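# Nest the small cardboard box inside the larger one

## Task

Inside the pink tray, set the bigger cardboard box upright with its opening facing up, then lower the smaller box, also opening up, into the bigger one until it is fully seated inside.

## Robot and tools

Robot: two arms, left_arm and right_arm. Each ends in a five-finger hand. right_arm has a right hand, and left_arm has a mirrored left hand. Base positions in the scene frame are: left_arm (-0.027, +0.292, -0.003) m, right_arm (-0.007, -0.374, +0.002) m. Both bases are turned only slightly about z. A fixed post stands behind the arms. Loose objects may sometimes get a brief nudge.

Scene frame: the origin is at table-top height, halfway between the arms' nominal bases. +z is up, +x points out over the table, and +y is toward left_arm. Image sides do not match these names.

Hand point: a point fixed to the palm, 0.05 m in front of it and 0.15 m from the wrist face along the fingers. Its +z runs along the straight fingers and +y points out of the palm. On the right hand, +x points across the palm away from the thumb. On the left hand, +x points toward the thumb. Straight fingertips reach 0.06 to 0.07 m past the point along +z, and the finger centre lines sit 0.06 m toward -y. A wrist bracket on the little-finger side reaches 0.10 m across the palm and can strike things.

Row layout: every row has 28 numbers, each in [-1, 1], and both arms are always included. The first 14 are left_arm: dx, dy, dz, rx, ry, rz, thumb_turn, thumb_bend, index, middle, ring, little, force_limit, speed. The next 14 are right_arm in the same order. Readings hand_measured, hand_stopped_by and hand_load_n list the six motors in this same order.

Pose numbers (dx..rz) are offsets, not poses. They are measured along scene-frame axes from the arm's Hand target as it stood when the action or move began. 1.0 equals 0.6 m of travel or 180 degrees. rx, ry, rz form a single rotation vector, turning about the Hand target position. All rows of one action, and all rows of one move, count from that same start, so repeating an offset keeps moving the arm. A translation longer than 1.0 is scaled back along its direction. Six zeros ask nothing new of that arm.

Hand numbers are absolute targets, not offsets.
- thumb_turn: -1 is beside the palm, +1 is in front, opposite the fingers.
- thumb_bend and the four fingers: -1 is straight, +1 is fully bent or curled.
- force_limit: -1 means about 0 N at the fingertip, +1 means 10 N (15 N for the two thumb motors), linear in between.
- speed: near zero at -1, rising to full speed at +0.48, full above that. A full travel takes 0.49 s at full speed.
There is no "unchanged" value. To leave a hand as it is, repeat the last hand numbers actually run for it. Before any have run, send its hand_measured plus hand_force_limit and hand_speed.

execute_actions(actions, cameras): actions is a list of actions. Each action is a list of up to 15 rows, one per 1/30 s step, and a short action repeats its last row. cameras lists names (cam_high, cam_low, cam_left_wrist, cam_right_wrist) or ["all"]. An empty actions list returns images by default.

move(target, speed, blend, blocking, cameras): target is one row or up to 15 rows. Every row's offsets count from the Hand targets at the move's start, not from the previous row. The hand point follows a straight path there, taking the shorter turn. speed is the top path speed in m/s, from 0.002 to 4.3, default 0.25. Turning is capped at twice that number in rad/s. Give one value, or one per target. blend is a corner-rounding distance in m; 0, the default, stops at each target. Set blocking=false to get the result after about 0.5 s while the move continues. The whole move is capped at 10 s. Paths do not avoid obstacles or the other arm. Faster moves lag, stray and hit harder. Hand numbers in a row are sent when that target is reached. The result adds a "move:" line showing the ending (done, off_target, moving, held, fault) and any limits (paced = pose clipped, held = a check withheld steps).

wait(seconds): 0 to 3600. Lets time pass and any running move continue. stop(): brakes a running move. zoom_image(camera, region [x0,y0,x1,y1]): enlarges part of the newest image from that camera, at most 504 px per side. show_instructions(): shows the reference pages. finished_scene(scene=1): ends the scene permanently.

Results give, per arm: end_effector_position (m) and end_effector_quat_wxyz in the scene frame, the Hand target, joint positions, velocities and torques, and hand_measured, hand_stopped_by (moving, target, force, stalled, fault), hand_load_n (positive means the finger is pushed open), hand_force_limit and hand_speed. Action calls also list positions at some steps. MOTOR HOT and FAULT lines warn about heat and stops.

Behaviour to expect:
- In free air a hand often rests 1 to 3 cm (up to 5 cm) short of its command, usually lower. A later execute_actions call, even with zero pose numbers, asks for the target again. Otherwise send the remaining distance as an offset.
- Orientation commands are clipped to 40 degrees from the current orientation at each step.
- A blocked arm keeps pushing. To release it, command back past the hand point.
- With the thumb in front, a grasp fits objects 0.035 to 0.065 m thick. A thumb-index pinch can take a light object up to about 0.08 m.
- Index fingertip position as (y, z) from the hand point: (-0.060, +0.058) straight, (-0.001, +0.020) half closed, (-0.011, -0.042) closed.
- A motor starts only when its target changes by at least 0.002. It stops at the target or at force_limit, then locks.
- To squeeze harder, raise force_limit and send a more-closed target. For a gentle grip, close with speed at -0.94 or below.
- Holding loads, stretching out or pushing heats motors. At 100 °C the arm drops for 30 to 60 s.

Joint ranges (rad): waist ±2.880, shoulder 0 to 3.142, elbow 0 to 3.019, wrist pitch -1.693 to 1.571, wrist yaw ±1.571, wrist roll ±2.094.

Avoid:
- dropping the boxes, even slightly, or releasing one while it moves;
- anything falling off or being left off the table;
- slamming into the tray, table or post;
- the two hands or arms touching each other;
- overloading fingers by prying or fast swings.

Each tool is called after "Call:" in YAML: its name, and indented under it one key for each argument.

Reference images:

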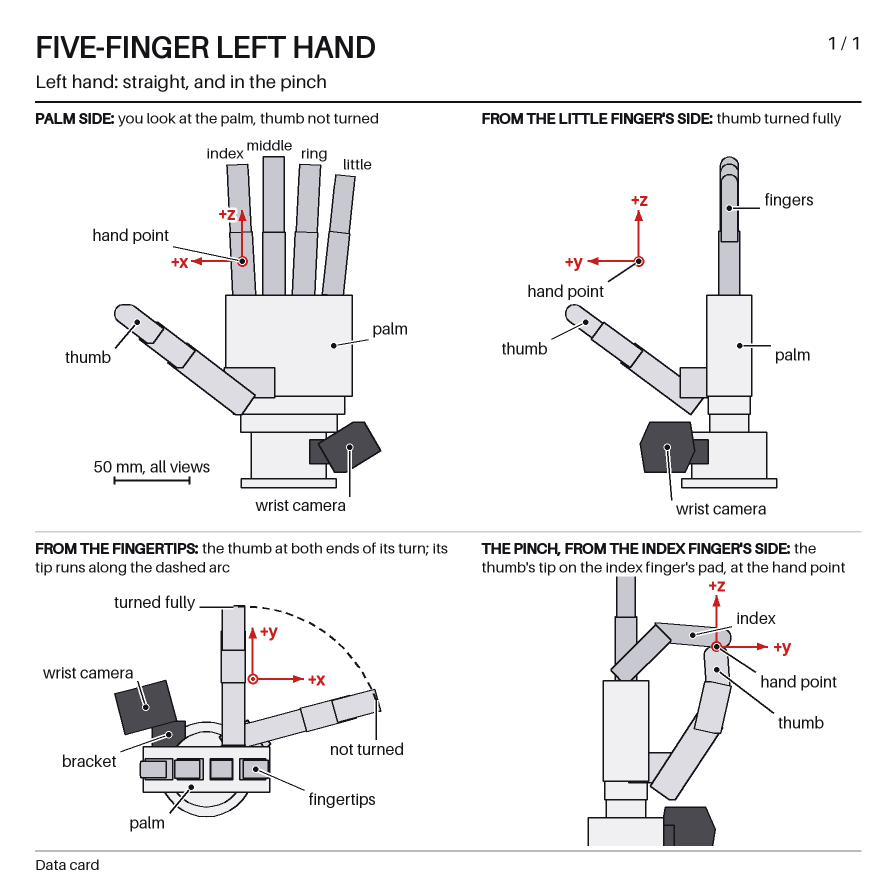

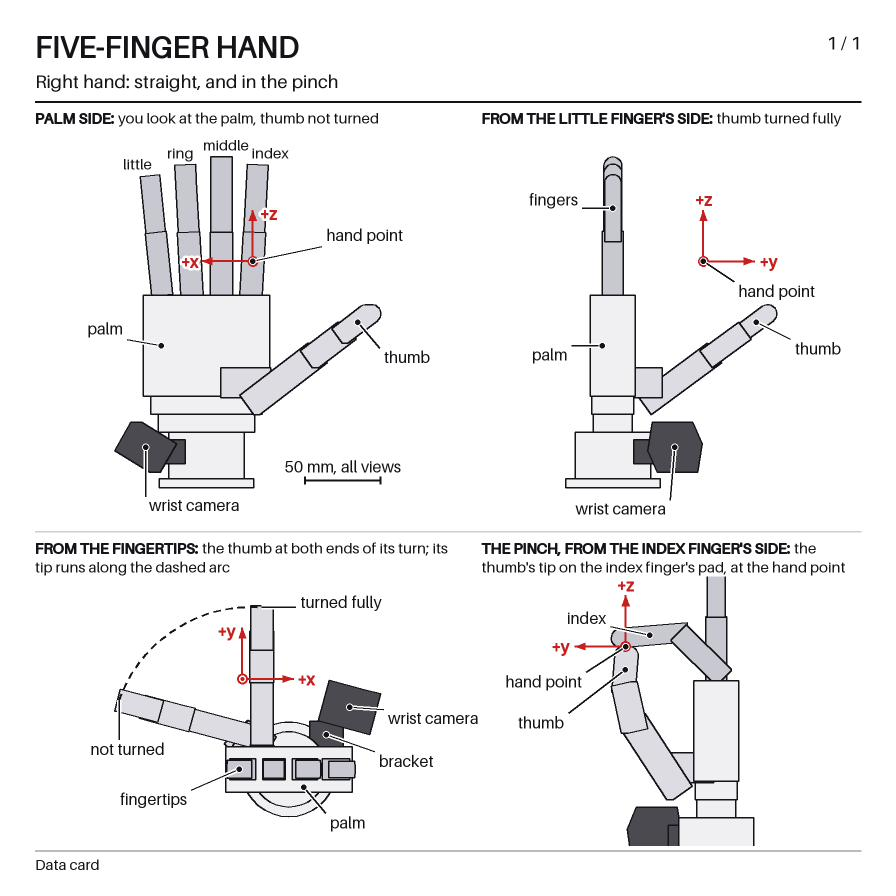

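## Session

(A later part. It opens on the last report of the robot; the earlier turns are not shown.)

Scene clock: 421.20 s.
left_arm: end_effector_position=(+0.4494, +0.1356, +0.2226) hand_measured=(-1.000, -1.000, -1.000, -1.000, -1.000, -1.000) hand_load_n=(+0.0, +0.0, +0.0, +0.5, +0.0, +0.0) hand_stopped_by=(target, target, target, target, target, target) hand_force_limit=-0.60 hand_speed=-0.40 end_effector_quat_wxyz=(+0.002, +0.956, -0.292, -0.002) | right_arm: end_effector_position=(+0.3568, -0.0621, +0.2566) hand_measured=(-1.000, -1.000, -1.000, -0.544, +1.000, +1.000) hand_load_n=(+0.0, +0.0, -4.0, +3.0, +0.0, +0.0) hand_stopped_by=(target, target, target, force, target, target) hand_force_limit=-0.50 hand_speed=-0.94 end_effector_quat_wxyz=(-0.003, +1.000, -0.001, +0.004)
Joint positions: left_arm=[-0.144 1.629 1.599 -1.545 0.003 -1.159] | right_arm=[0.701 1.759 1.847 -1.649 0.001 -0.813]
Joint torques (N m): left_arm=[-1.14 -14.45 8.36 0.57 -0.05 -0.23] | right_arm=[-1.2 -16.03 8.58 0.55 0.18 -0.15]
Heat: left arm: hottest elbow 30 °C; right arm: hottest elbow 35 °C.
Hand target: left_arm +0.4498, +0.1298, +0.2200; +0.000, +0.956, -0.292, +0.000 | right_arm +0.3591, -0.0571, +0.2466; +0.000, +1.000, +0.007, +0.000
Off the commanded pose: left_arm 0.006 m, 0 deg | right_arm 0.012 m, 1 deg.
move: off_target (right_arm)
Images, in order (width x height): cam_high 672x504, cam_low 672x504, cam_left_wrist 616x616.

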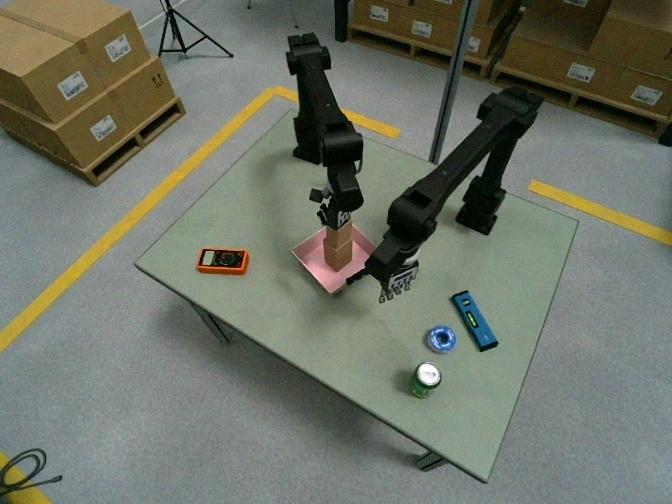

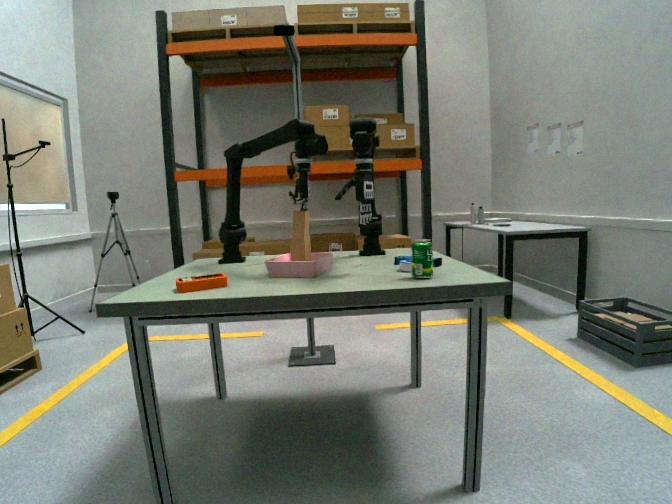

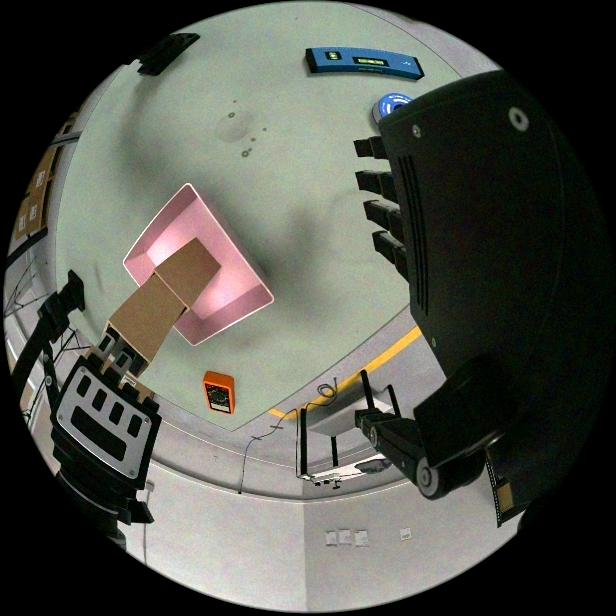

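Call:
move:
  target: [0,0,0,0,0,0,-1,-1.0,-1,-1,-1,-1,-0.6,-0.4,0.0,0.0,-0.033,0,0,0.0,-1,-1,-1,0.0,1,1,-0.5,-0.94]
  speed: 0.03
  cameras: ["cam_left_wrist","cam_high","cam_low"]

Call:
zoom_image:
  camera: "cam_left_wrist"
  region: [110, 220, 210, 320]

Call:
zoom_image:
  camera: "cam_high"
  region: [310, 200, 370, 260]

Scene clock: 423.87 s.
left_arm: end_effector_position=(+0.4494, +0.1356, +0.2226) hand_measured=(-1.000, -1.000, -1.000, -1.000, -1.000, -1.000) hand_load_n=(-0.5, +0.0, +0.0, +0.0, +0.0, +0.0) hand_stopped_by=(target, target, target, target, target, target) hand_force_limit=-0.60 hand_speed=-0.40 end_effector_quat_wxyz=(+0.002, +0.956, -0.292, -0.002) | right_arm: end_effector_position=(+0.3571, -0.0618, +0.2357) hand_measured=(-1.000, -1.000, -1.000, -0.544, +1.000, +1.000) hand_load_n=(+0.0, +0.0, -4.0, +3.0, +0.0, +0.5) hand_stopped_by=(target, target, target, force, target, target) hand_force_limit=-0.50 hand_speed=-0.94 end_effector_quat_wxyz=(-0.002, +1.000, +0.000, +0.003)
Joint positions: left_arm=[-0.144 1.629 1.599 -1.545 0.003 -1.159] | right_arm=[0.701 1.759 1.792 -1.597 0.001 -0.813]
Joint torques (N m): left_arm=[-1.14 -14.45 8.38 0.58 -0.05 -0.23] | right_arm=[-1.32 -16.38 8.61 0.46 0.17 -0.16]
Heat: left arm: hottest elbow 30 °C; right arm: hottest elbow 35 °C.
Hand target: left_arm +0.4498, +0.1298, +0.2200; +0.000, +0.956, -0.292, +0.000 | right_arm +0.3591, -0.0572, +0.2267; +0.000, +1.000, +0.007, +0.000
Off the commanded pose: left_arm 0.006 m, 0 deg | right_arm 0.010 m, 1 deg.
move: done
Images, in order (width x height): cam_high 672x504, cam_low 672x504, cam_left_wrist 616x616.

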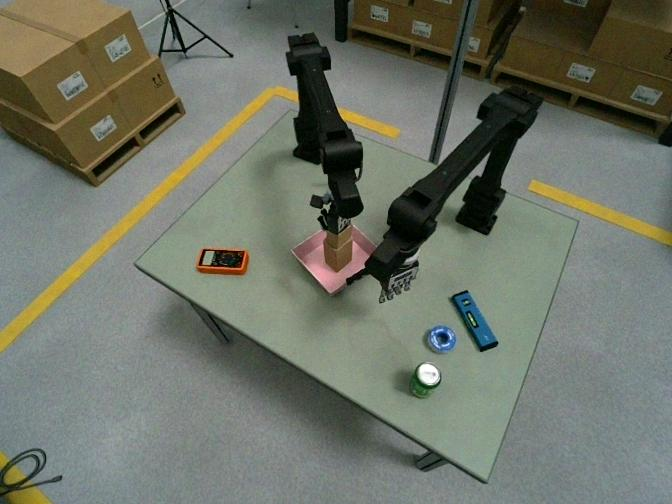

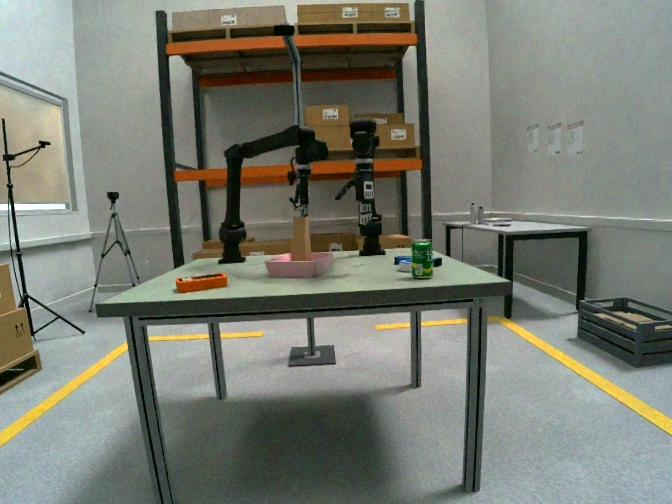

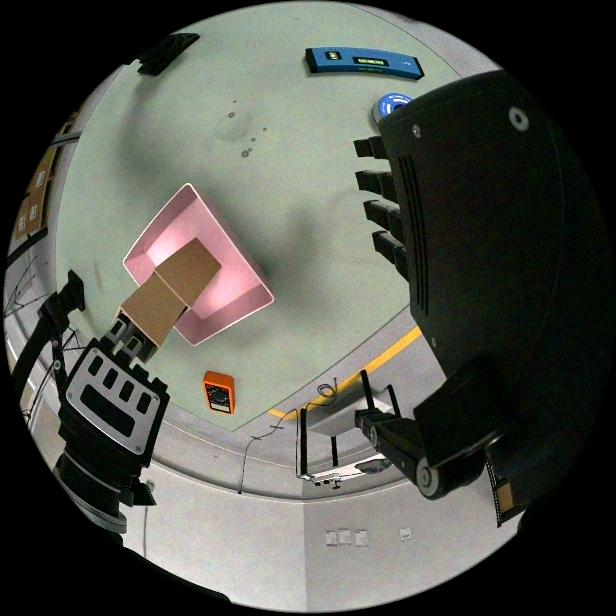

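Scaled by 5.040 from the camera's image (finer frame: 880x880).

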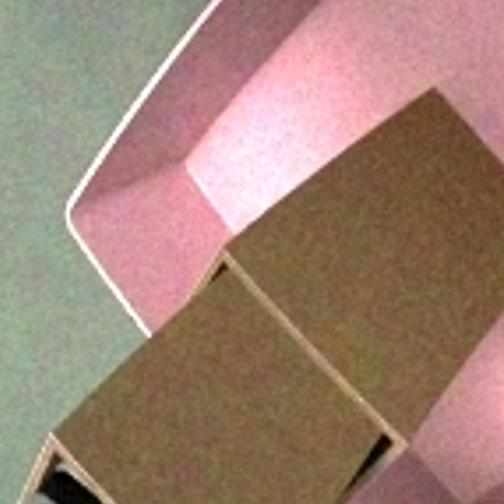

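Scaled by 8.400.

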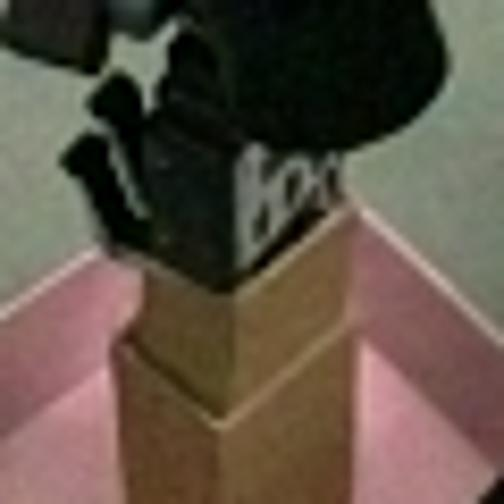

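Call:
move:
  target: [0,0,0,0,0,0,-1,-1.0,-1,-1,-1,-1,-0.6,-0.4,0.0,0.0,-0.0667,0,0,0.0,-1,-1,-1,0.0,1,1,-0.5,-0.94]
  speed: 0.03
  cameras: ["cam_left_wrist","cam_high","cam_low"]

Call:
zoom_image:
  camera: "cam_left_wrist"
  region: [90, 220, 210, 340]

Call:
zoom_image:
  camera: "cam_high"
  region: [310, 200, 370, 260]

Scene clock: 428.10 s.
left_arm: end_effector_position=(+0.4494, +0.1356, +0.2226) hand_measured=(-1.000, -1.000, -1.000, -1.000, -1.000, -1.000) hand_load_n=(+0.0, +0.0, +0.0, -0.5, +0.0, +0.0) hand_stopped_by=(target, target, target, target, target, target) hand_force_limit=-0.60 hand_speed=-0.40 end_effector_quat_wxyz=(+0.002, +0.956, -0.292, -0.002) | right_arm: end_effector_position=(+0.3576, -0.0614, +0.1969) hand_measured=(-1.000, -1.000, -1.000, -0.544, +1.000, +1.000) hand_load_n=(+0.0, +0.0, -4.0, +3.0, +0.0, +0.0) hand_stopped_by=(target, target, target, force, target, target) hand_force_limit=-0.50 hand_speed=-0.94 end_effector_quat_wxyz=(-0.003, +1.000, +0.000, +0.004)
Joint positions: left_arm=[-0.144 1.629 1.599 -1.545 0.003 -1.159] | right_arm=[0.701 1.761 1.693 -1.493 0.001 -0.813]
Joint torques (N m): left_arm=[-1.2 -14.45 8.38 0.58 -0.05 -0.23] | right_arm=[-1.26 -16.26 8.55 0.44 0.17 -0.14]
Heat: left arm: hottest elbow 30 °C; right arm: hottest elbow 35 °C.
Hand target: left_arm +0.4498, +0.1298, +0.2200; +0.000, +0.956, -0.292, +0.000 | right_arm +0.3591, -0.0572, +0.1867; +0.000, +1.000, +0.007, +0.000
Off the commanded pose: left_arm 0.006 m, 0 deg | right_arm 0.011 m, 1 deg.
move: off_target (right_arm)
Images, in order (width x height): cam_high 672x504, cam_low 672x504, cam_left_wrist 616x616.

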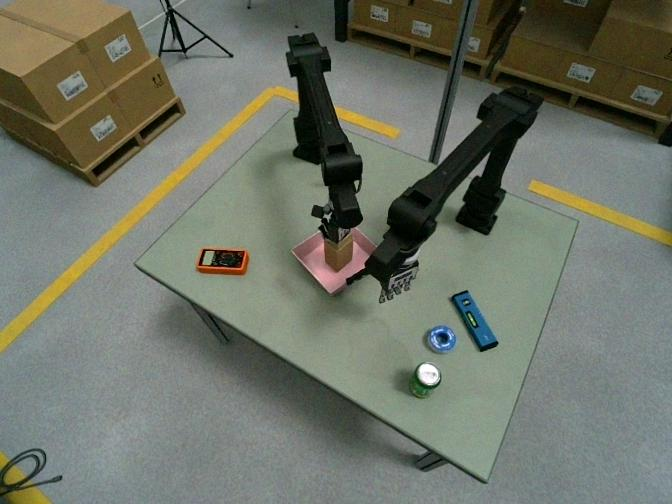

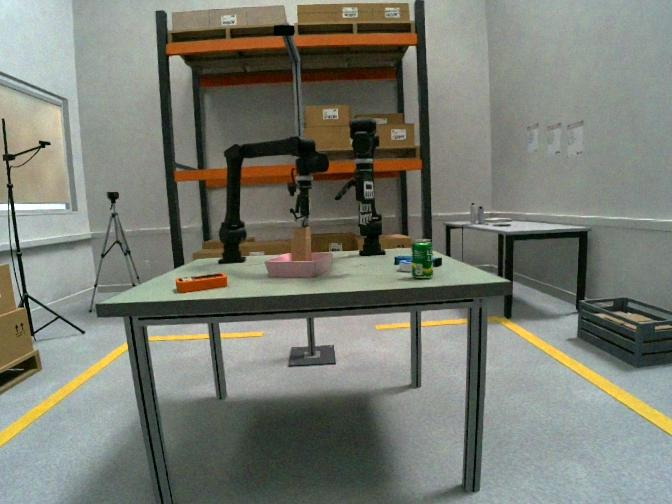

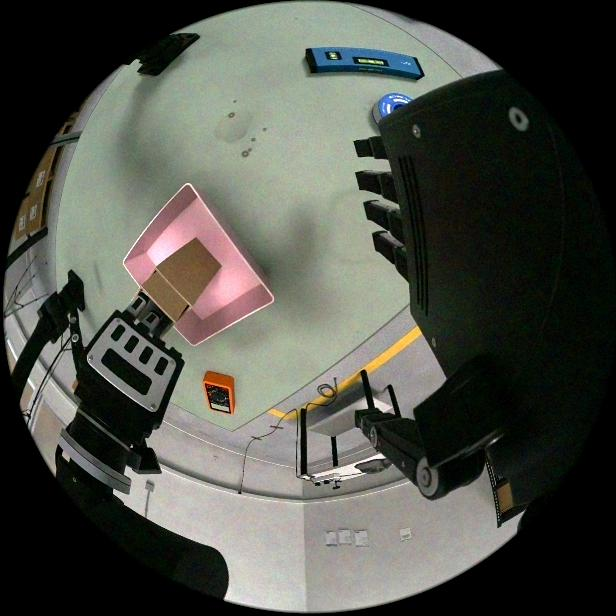

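Scaled by 4.200 from the camera's image (finer frame: 880x880).

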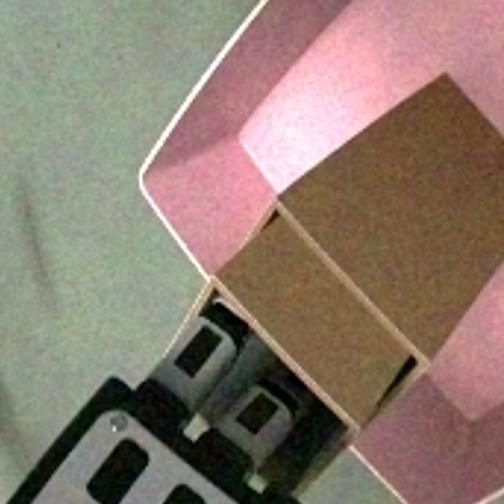

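Scaled by 8.400.

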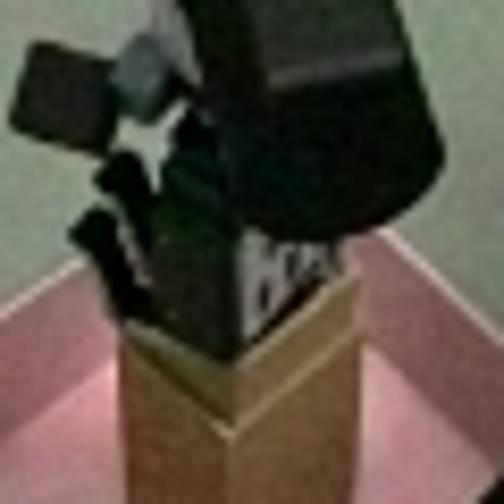

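Call:
move:
  target: [0,0,0,0,0,0,-1,-1.0,-1,-1,-1,-1,-0.6,-0.4,0.0,0.0,-0.05,0,0,0.0,-1,-1,-1,0.0,1,1,-0.5,-0.94]
  speed: 0.03
  cameras: ["cam_left_wrist","cam_high","cam_low"]

Call:
zoom_image:
  camera: "cam_left_wrist"
  region: [90, 220, 210, 340]

Call:
zoom_image:
  camera: "cam_high"
  region: [310, 200, 370, 260]

Scene clock: 430.47 s.
left_arm: end_effector_position=(+0.4494, +0.1356, +0.2226) hand_measured=(-1.000, -1.000, -1.000, -1.000, -1.000, -1.000) hand_load_n=(+0.0, +0.0, +0.0, +0.0, +0.0, +0.0) hand_stopped_by=(target, target, target, target, target, target) hand_force_limit=-0.60 hand_speed=-0.40 end_effector_quat_wxyz=(+0.002, +0.956, -0.292, -0.002) | right_arm: end_effector_position=(+0.3581, -0.0609, +0.1667) hand_measured=(-1.000, -1.000, -1.000, -0.544, +1.000, +1.000) hand_load_n=(+0.0, +0.0, -4.0, +3.0, +0.0, +0.0) hand_stopped_by=(target, target, target, force, target, target) hand_force_limit=-0.50 hand_speed=-0.94 end_effector_quat_wxyz=(-0.003, +1.000, +0.000, +0.004)
Joint positions: left_arm=[-0.144 1.629 1.599 -1.545 0.003 -1.159] | right_arm=[0.701 1.771 1.628 -1.418 0.001 -0.813]
Joint torques (N m): left_arm=[-1.14 -14.39 8.38 0.57 -0.05 -0.23] | right_arm=[-1.32 -16.26 8.49 0.47 0.17 -0.15]
Heat: left arm: hottest elbow 30 °C; right arm: hottest elbow 35 °C.
Hand target: left_arm +0.4498, +0.1298, +0.2200; +0.000, +0.956, -0.292, +0.000 | right_arm +0.3591, -0.0571, +0.1567; +0.000, +1.000, +0.007, +0.000
Off the commanded pose: left_arm 0.006 m, 0 deg | right_arm 0.011 m, 1 deg.
move: off_target (right_arm)
Images, in order (width x height): cam_high 672x504, cam_low 672x504, cam_left_wrist 616x616.

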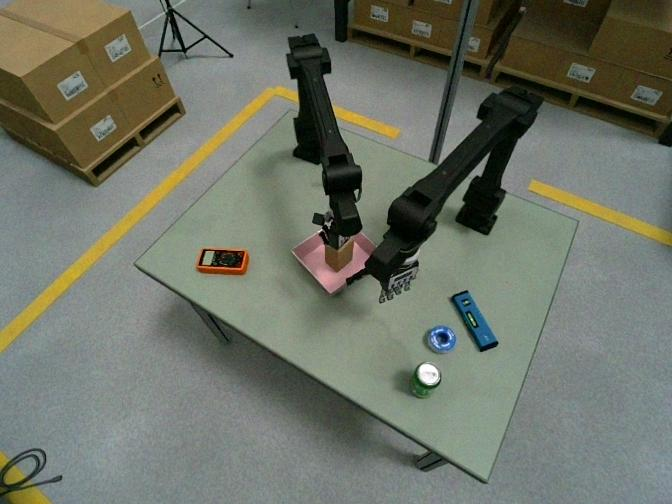

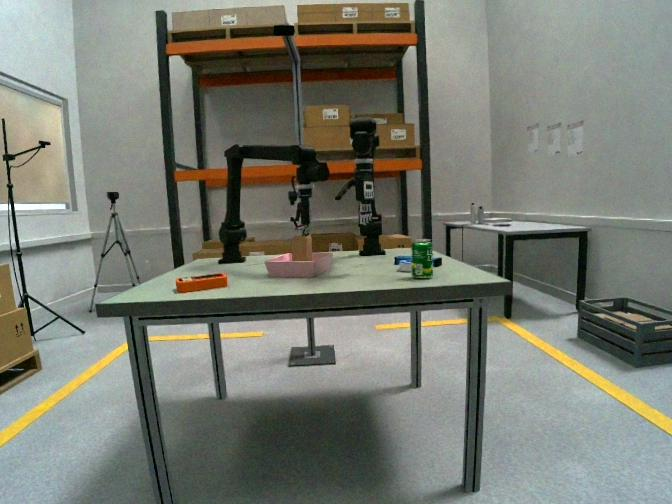

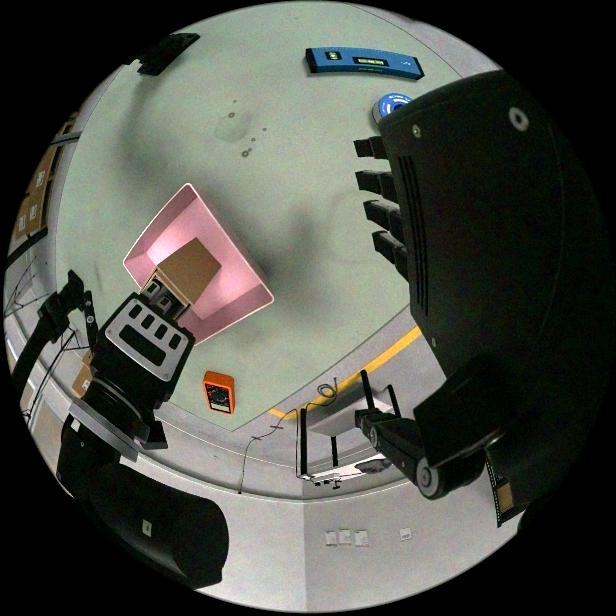

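Scaled by 4.200 from the camera's image (finer frame: 880x880).

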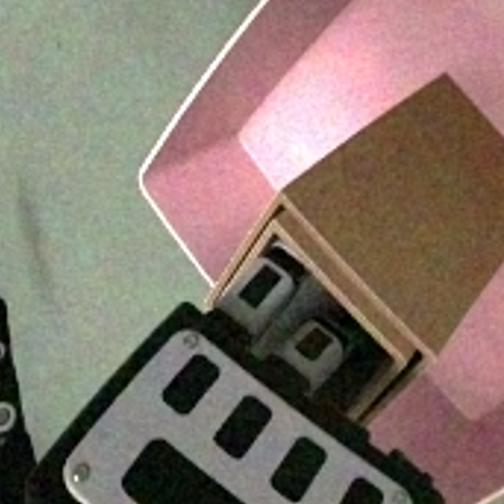

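Scaled by 8.400.

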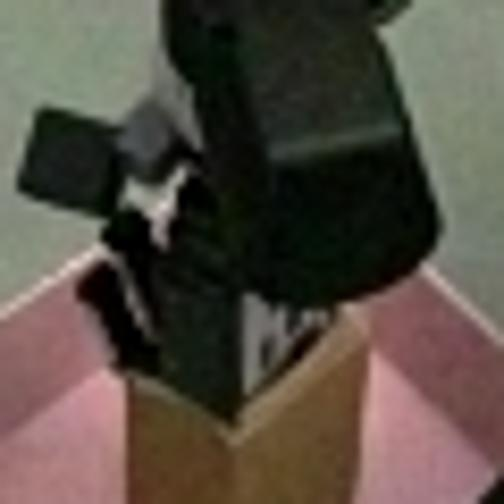

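Call:
move:
  target: [0,0,0,0,0,0,-1,-1.0,-1,-1,-1,-1,-0.6,-0.4,0.0,0.0,-0.0133,0,0,0.0,-1,-1,-1,0.0,1,1,-0.5,-0.94]
  speed: 0.02
  cameras: ["cam_left_wrist"]

Call:
zoom_image:
  camera: "cam_left_wrist"
  region: [90, 220, 210, 340]

Scene clock: 432.43 s.
left_arm: end_effector_position=(+0.4494, +0.1356, +0.2226) hand_measured=(-1.000, -1.000, -1.000, -1.000, -1.000, -1.000) hand_load_n=(+0.0, +0.0, +0.0, +0.0, +0.0, -0.5) hand_stopped_by=(target, target, target, target, target, target) hand_force_limit=-0.60 hand_speed=-0.40 end_effector_quat_wxyz=(+0.002, +0.956, -0.292, -0.002) | right_arm: end_effector_position=(+0.3583, -0.0607, +0.1594) hand_measured=(-1.000, -1.000, -1.000, -0.544, +1.000, +1.000) hand_load_n=(+0.0, -0.5, -4.0, +3.0, +0.0, +0.0) hand_stopped_by=(target, target, target, force, target, target) hand_force_limit=-0.50 hand_speed=-0.94 end_effector_quat_wxyz=(-0.003, +1.000, +0.000, +0.004)
Joint positions: left_arm=[-0.144 1.629 1.599 -1.545 0.003 -1.159] | right_arm=[0.701 1.774 1.612 -1.398 0.001 -0.813]
Joint torques (N m): left_arm=[-1.14 -14.45 8.36 0.58 -0.05 -0.23] | right_arm=[-1.26 -16.03 8.42 0.42 0.17 -0.15]
Heat: left arm: hottest elbow 30 °C; right arm: hottest elbow 35 °C.
Hand target: left_arm +0.4498, +0.1298, +0.2200; +0.000, +0.956, -0.292, +0.000 | right_arm +0.3591, -0.0571, +0.1488; +0.000, +1.000, +0.007, +0.000
Off the commanded pose: left_arm 0.006 m, 0 deg | right_arm 0.011 m, 1 deg.
move: off_target (right_arm)

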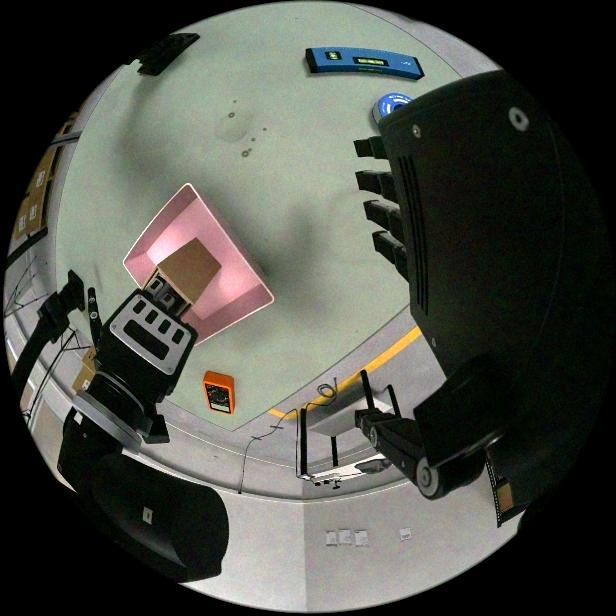

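Scaled by 4.200 from the camera's image (finer frame: 880x880).

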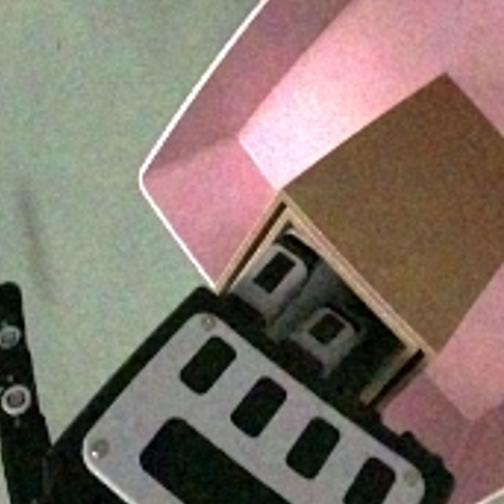

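Call:
move:
  target: [0,0,0,0,0,0,-1,-1.0,-1,-1,-1,-1,-0.6,-0.4,0.0,0.0,-0.0067,0,0,0.0,-1,-1,-1,0.0,1,1,-0.5,-0.94]
  speed: 0.02
  cameras: []

Call:
move:
  target: [0,0,0,0,0,0,-1,-1.0,-1,-1,-1,-1,-0.6,-0.4,0.0,0.0,-0.0045,0,0,0.0,-1,-1,-1,0.0,1,1,-0.5,-0.94]
  speed: 0.02
  cameras: ["cam_left_wrist"]

Call:
zoom_image:
  camera: "cam_left_wrist"
  region: [90, 220, 210, 340]

Scene clock: 434.10 s.
left_arm: end_effector_position=(+0.4494, +0.1356, +0.2226) hand_measured=(-1.000, -1.000, -1.000, -1.000, -1.000, -1.000) hand_load_n=(+0.0, +0.0, +0.5, +0.0, +0.0, +0.0) hand_stopped_by=(target, target, target, target, target, target) hand_force_limit=-0.60 hand_speed=-0.40 end_effector_quat_wxyz=(+0.002, +0.956, -0.292, -0.002) | right_arm: end_effector_position=(+0.3583, -0.0607, +0.1554) hand_measured=(-1.000, -1.000, -1.000, -0.544, +1.000, +1.000) hand_load_n=(+0.0, +0.0, -4.0, +3.0, +0.0, +0.0) hand_stopped_by=(target, target, target, force, target, target) hand_force_limit=-0.50 hand_speed=-0.94 end_effector_quat_wxyz=(-0.003, +1.000, +0.000, +0.004)
Joint positions: left_arm=[-0.144 1.629 1.599 -1.545 0.003 -1.159] | right_arm=[0.701 1.776 1.604 -1.388 0.001 -0.813]
Joint torques (N m): left_arm=[-1.14 -14.45 8.36 0.58 -0.05 -0.23] | right_arm=[-1.38 -16.32 8.42 0.54 0.18 -0.14]
Heat: left arm: hottest elbow 30 °C; right arm: hottest elbow 35 °C.
Hand target: left_arm +0.4498, +0.1298, +0.2200; +0.000, +0.956, -0.292, +0.000 | right_arm +0.3591, -0.0571, +0.1448; +0.000, +1.000, +0.007, +0.000
Off the commanded pose: left_arm 0.006 m, 0 deg | right_arm 0.011 m, 1 deg.
move: off_target (right_arm)

Scene clock: 434.60 s.
left_arm: end_effector_position=(+0.4494, +0.1356, +0.2226) hand_measured=(-1.000, -1.000, -1.000, -1.000, -1.000, -1.000) hand_load_n=(+0.0, +0.0, +0.0, +0.0, +0.0, +0.0) hand_stopped_by=(target, target, target, target, target, target) hand_force_limit=-0.60 hand_speed=-0.40 end_effector_quat_wxyz=(+0.002, +0.956, -0.292, -0.002) | right_arm: end_effector_position=(+0.3585, -0.0605, +0.1538) hand_measured=(-1.000, -1.000, -1.000, -0.544, +1.000, +1.000) hand_load_n=(+0.0, +0.0, -3.5, +3.0, +0.5, +0.0) hand_stopped_by=(target, target, target, force, target, target) hand_force_limit=-0.50 hand_speed=-0.94 end_effector_quat_wxyz=(-0.004, +1.000, +0.000, +0.005)
Joint positions: left_arm=[-0.144 1.629 1.599 -1.545 0.003 -1.159] | right_arm=[0.701 1.776 1.601 -1.383 0.001 -0.813]
Joint torques (N m): left_arm=[-1.14 -14.45 8.38 0.57 -0.05 -0.23] | right_arm=[-1.26 -16.32 8.24 0.57 0.17 -0.14]
Heat: left arm: hottest elbow 30 °C; right arm: hottest elbow 35 °C.
Hand target: left_arm +0.4498, +0.1298, +0.2200; +0.000, +0.956, -0.292, +0.000 | right_arm +0.3591, -0.0571, +0.1419; +0.000, +1.000, +0.007, +0.000
Off the commanded pose: left_arm 0.006 m, 0 deg | right_arm 0.012 m, 1 deg.
move: off_target (right_arm)

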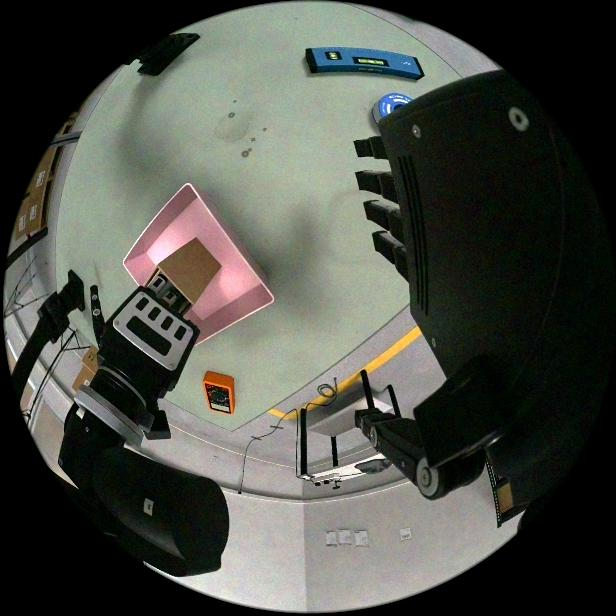

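Scaled by 4.200 from the camera's image (finer frame: 880x880).

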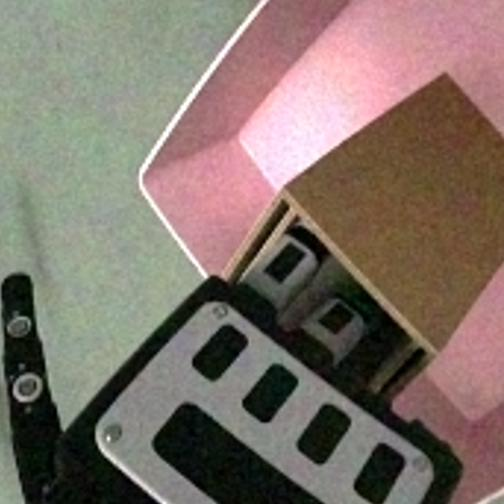

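Call:
move:
  target: [0,0,0,0,0,0,-1,-1.0,-1,-1,-1,-1,-0.6,-0.4,0.0,0.0,-0.0055,0,0,0.0,-1,-1,-1,0.0,1,1,-0.5,-0.94]
  speed: 0.02
  cameras: ["cam_left_wrist"]

Call:
zoom_image:
  camera: "cam_left_wrist"
  region: [90, 220, 210, 340]

Scene clock: 436.40 s.
left_arm: end_effector_position=(+0.4494, +0.1356, +0.2226) hand_measured=(-1.000, -1.000, -1.000, -1.000, -1.000, -1.000) hand_load_n=(+0.0, +0.0, +0.0, +0.0, +0.0, +0.0) hand_stopped_by=(target, target, target, target, target, target) hand_force_limit=-0.60 hand_speed=-0.40 end_effector_quat_wxyz=(+0.002, +0.956, -0.292, -0.002) | right_arm: end_effector_position=(+0.3588, -0.0603, +0.1518) hand_measured=(-1.000, -1.000, -1.000, -0.544, +1.000, +1.000) hand_load_n=(+0.0, +0.0, -2.0, +1.0, +0.0, +0.0) hand_stopped_by=(target, target, target, force, target, target) hand_force_limit=-0.50 hand_speed=-0.94 end_effector_quat_wxyz=(-0.005, +1.000, +0.000, +0.006)
Joint positions: left_arm=[-0.144 1.629 1.599 -1.545 0.003 -1.159] | right_arm=[0.701 1.776 1.596 -1.376 0.001 -0.814]
Joint torques (N m): left_arm=[-1.14 -14.45 8.36 0.58 -0.05 -0.23] | right_arm=[-1.26 -16.03 8.03 0.66 0.17 -0.14]
Heat: left arm: hottest elbow 30 °C; right arm: hottest elbow 35 °C.
Hand target: left_arm +0.4498, +0.1298, +0.2200; +0.000, +0.956, -0.292, +0.000 | right_arm +0.3591, -0.0571, +0.1386; +0.000, +1.000, +0.007, +0.000
Off the commanded pose: left_arm 0.006 m, 0 deg | right_arm 0.014 m, 1 deg.
move: off_target (right_arm)

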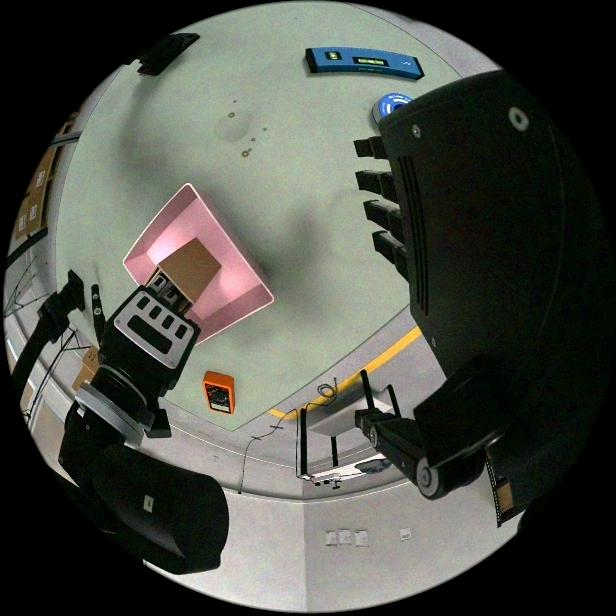

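Scaled by 4.200 from the camera's image (finer frame: 880x880).

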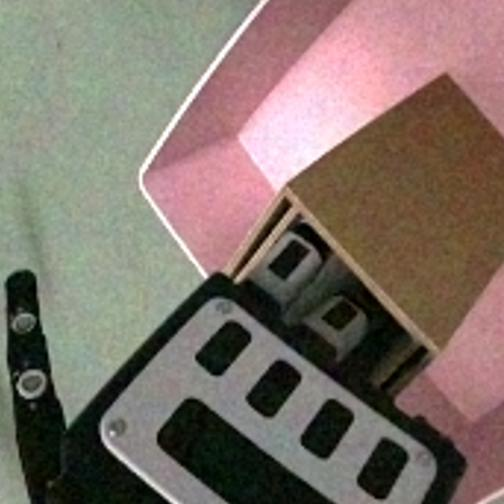

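Call:
move:
  target: [0,0,0,0,0,0,-1,-1.0,-1,-1,-1,-1,-0.6,-0.4,0.0,0.0,0,0,0,0.0,-1,-1,-1,-1,1,1,-0.5,-0.88]
  speed: 0.02
  cameras: ["cam_left_wrist","cam_high"]

Call:
zoom_image:
  camera: "cam_left_wrist"
  region: [90, 220, 210, 340]

Scene clock: 438.97 s.
left_arm: end_effector_position=(+0.4494, +0.1356, +0.2226) hand_measured=(-1.000, -1.000, -1.000, -1.000, -1.000, -1.000) hand_load_n=(+0.0, +0.0, +0.0, +0.0, +0.0, +0.0) hand_stopped_by=(target, target, target, target, target, target) hand_force_limit=-0.60 hand_speed=-0.40 end_effector_quat_wxyz=(+0.002, +0.956, -0.292, -0.002) | right_arm: end_effector_position=(+0.3586, -0.0605, +0.1504) hand_measured=(-1.000, -1.000, -1.000, -1.000, +1.000, +1.000) hand_load_n=(+0.0, +0.0, +0.0, +0.0, +0.0, +0.0) hand_stopped_by=(target, target, target, target, target, target) hand_force_limit=-0.50 hand_speed=-0.88 end_effector_quat_wxyz=(-0.004, +1.000, +0.000, +0.005)
Joint positions: left_arm=[-0.144 1.629 1.599 -1.545 0.003 -1.159] | right_arm=[0.701 1.777 1.594 -1.374 0.001 -0.814]
Joint torques (N m): left_arm=[-1.14 -14.45 8.36 0.57 -0.05 -0.23] | right_arm=[-1.32 -16.21 8.35 0.54 0.17 -0.14]
Heat: left arm: hottest elbow 30 °C; right arm: hottest elbow 35 °C.
Hand target: left_arm +0.4498, +0.1298, +0.2200; +0.000, +0.956, -0.292, +0.000 | right_arm +0.3591, -0.0571, +0.1387; +0.000, +1.000, +0.007, +0.000
Off the commanded pose: left_arm 0.006 m, 0 deg | right_arm 0.012 m, 1 deg.
move: done
Images, in order (width x height): cam_high 672x504, cam_left_wrist 616x616.

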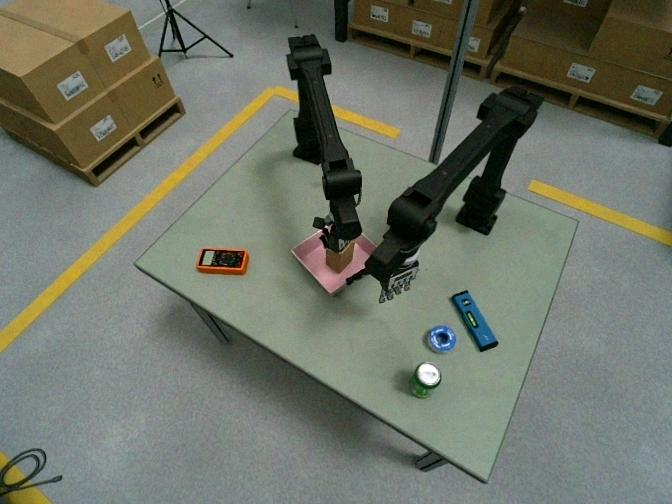

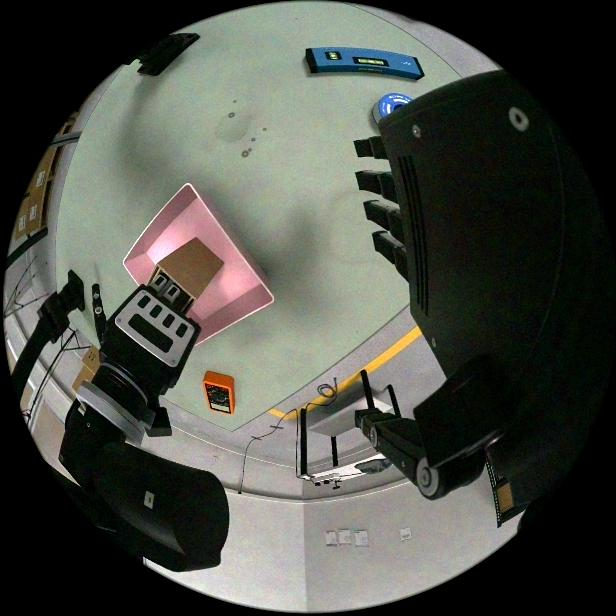

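Scaled by 4.200 from the camera's image (finer frame: 880x880).

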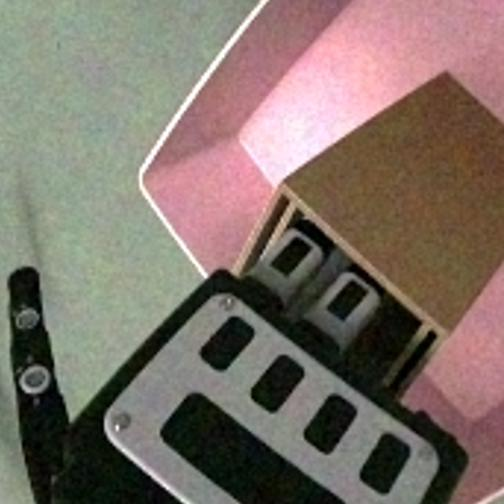

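Call:
move:
  target: [0,0,0,0,0,0,-1,-1.0,-1,-1,-1,-1,-0.6,-0.4,0.0,-0.004,0.04,0,0,0.0,-1,-1,-1,-1,1,1,-0.5,-0.88]
  speed: 0.03
  cameras: ["cam_left_wrist"]

Call:
zoom_image:
  camera: "cam_left_wrist"
  region: [90, 220, 210, 340]

Scene clock: 442.43 s.
left_arm: end_effector_position=(+0.4494, +0.1356, +0.2226) hand_measured=(-1.000, -1.000, -1.000, -1.000, -1.000, -1.000) hand_load_n=(+0.0, +0.0, +0.0, +0.0, +0.0, +0.0) hand_stopped_by=(target, target, target, target, target, target) hand_force_limit=-0.60 hand_speed=-0.40 end_effector_quat_wxyz=(+0.002, +0.956, -0.292, -0.002) | right_arm: end_effector_position=(+0.3524, -0.0666, +0.1525) hand_measured=(-1.000, -1.000, -1.000, -1.000, +1.000, +1.000) hand_load_n=(+0.0, +0.0, +0.0, +0.0, +0.0, +0.0) hand_stopped_by=(target, target, target, target, target, target) hand_force_limit=-0.50 hand_speed=-0.88 end_effector_quat_wxyz=(+0.007, +1.000, +0.001, -0.007)
Joint positions: left_arm=[-0.144 1.629 1.599 -1.545 0.003 -1.159] | right_arm=[0.701 1.777 1.594 -1.407 0.001 -0.816]
Joint torques (N m): left_arm=[-1.14 -14.45 8.39 0.58 -0.05 -0.23] | right_arm=[-1.38 -17.55 11.85 -0.38 0.18 -0.14]
Heat: left arm: hottest elbow 30 °C; right arm: hottest elbow 35 °C.
Hand target: left_arm +0.4498, +0.1298, +0.2200; +0.000, +0.956, -0.292, +0.000 | right_arm +0.3592, -0.0595, +0.1627; +0.000, +1.000, +0.007, +0.000
Off the commanded pose: left_arm 0.006 m, 0 deg | right_arm 0.014 m, 1 deg.
move: off_target (right_arm)

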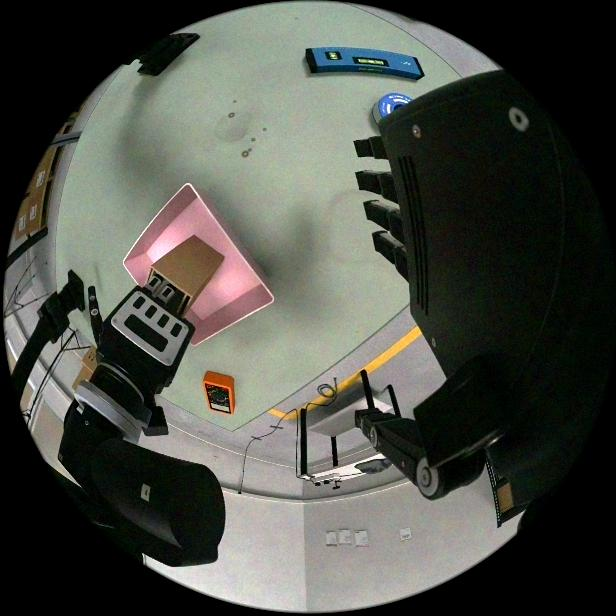

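Scaled by 4.200 from the camera's image (finer frame: 880x880).

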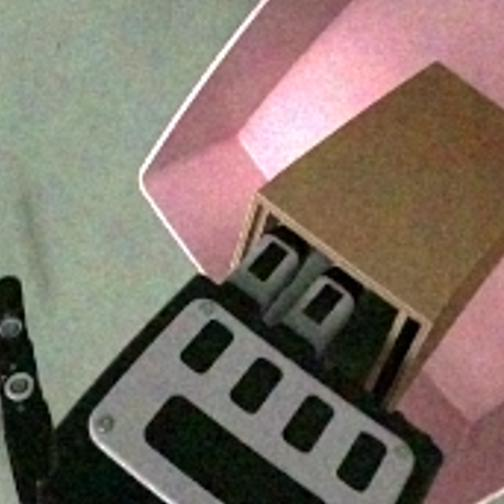

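Call:
move:
  target: [0,0,0,0,0,0,-1,-1.0,-1,-1,-1,-1,-0.6,-0.4,0.0,0.0,0.025,0,0,0.0,-1,-1,-1,-1,1,1,-0.5,-0.88]
  speed: 0.03
  cameras: ["cam_left_wrist","cam_high","cam_low"]

Call:
zoom_image:
  camera: "cam_left_wrist"
  region: [90, 220, 210, 340]

Call:
zoom_image:
  camera: "cam_low"
  region: [250, 200, 350, 300]

Scene clock: 445.40 s.
left_arm: end_effector_position=(+0.4494, +0.1356, +0.2226) hand_measured=(-1.000, -1.000, -1.000, -1.000, -1.000, -1.000) hand_load_n=(+0.0, +0.0, +0.0, +0.0, +0.0, +0.0) hand_stopped_by=(target, target, target, target, target, target) hand_force_limit=-0.60 hand_speed=-0.40 end_effector_quat_wxyz=(+0.002, +0.956, -0.292, -0.002) | right_arm: end_effector_position=(+0.3529, -0.0661, +0.1654) hand_measured=(-1.000, -1.000, -1.000, -1.000, +1.000, +1.000) hand_load_n=(+0.0, +0.0, +0.0, +0.0, +0.0, +0.5) hand_stopped_by=(target, target, target, target, target, target) hand_force_limit=-0.50 hand_speed=-0.88 end_effector_quat_wxyz=(+0.009, +1.000, +0.001, -0.009)
Joint positions: left_arm=[-0.144 1.629 1.599 -1.545 0.003 -1.159] | right_arm=[0.701 1.777 1.627 -1.445 0.001 -0.816]
Joint torques (N m): left_arm=[-1.14 -14.45 8.36 0.57 -0.05 -0.23] | right_arm=[-1.44 -18.26 11.75 -0.21 0.18 -0.14]
Heat: left arm: hottest elbow 30 °C; right arm: hottest elbow 36 °C.
Hand target: left_arm +0.4498, +0.1298, +0.2200; +0.000, +0.956, -0.292, +0.000 | right_arm +0.3591, -0.0595, +0.1777; +0.000, +1.000, +0.007, +0.000
Off the commanded pose: left_arm 0.006 m, 0 deg | right_arm 0.015 m, 2 deg.
move: off_target (right_arm)
Images, in order (width x height): cam_high 672x504, cam_low 672x504, cam_left_wrist 616x616.

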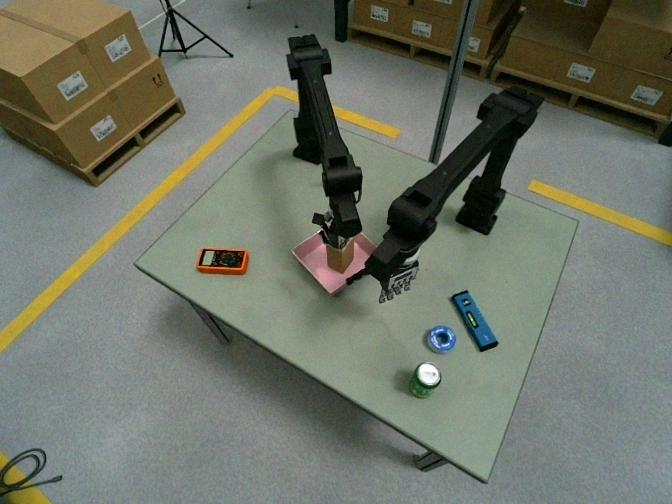

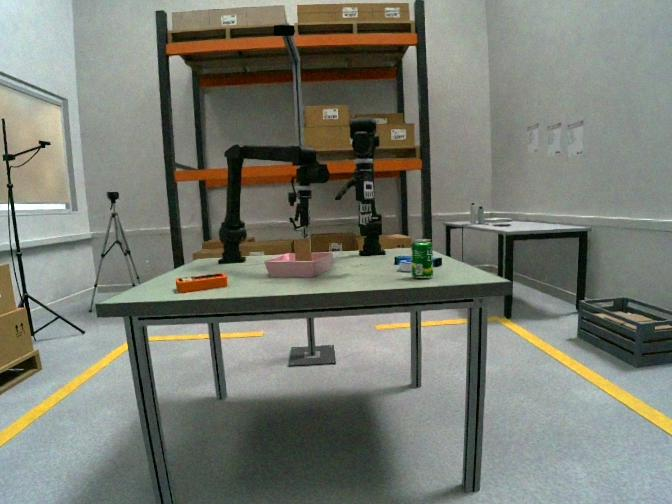

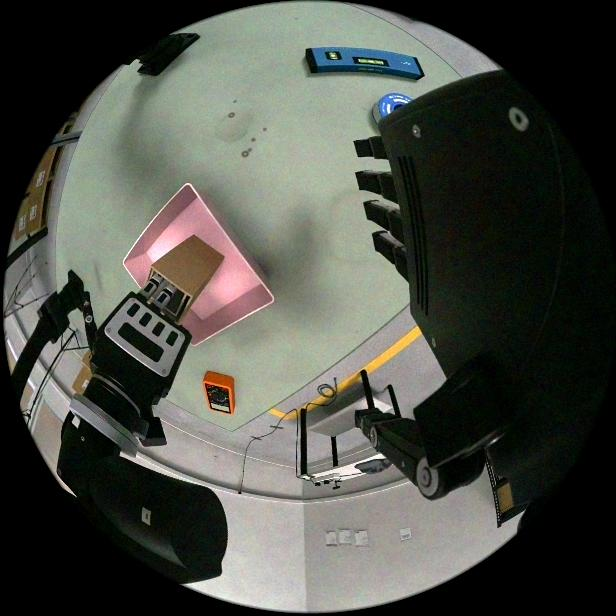

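Scaled by 4.200 from the camera's image (finer frame: 880x880).

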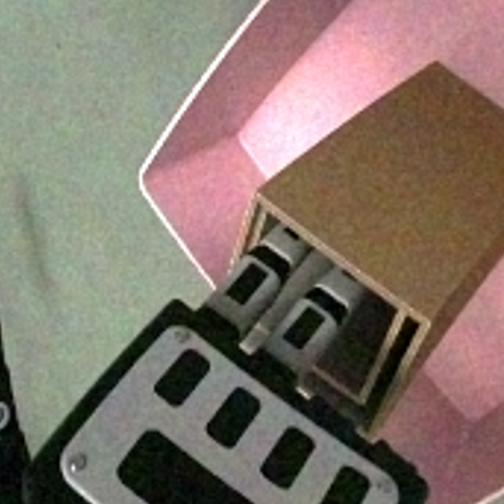

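Scaled by 5.040.

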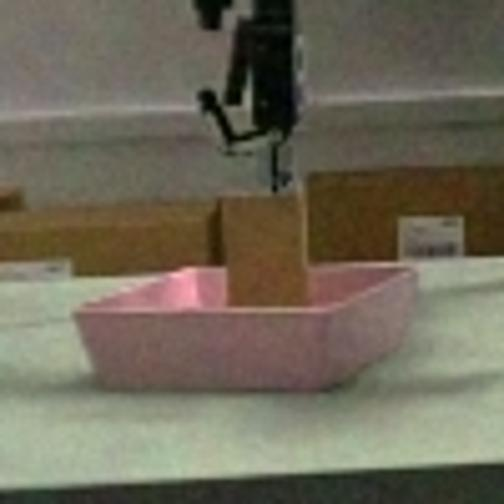

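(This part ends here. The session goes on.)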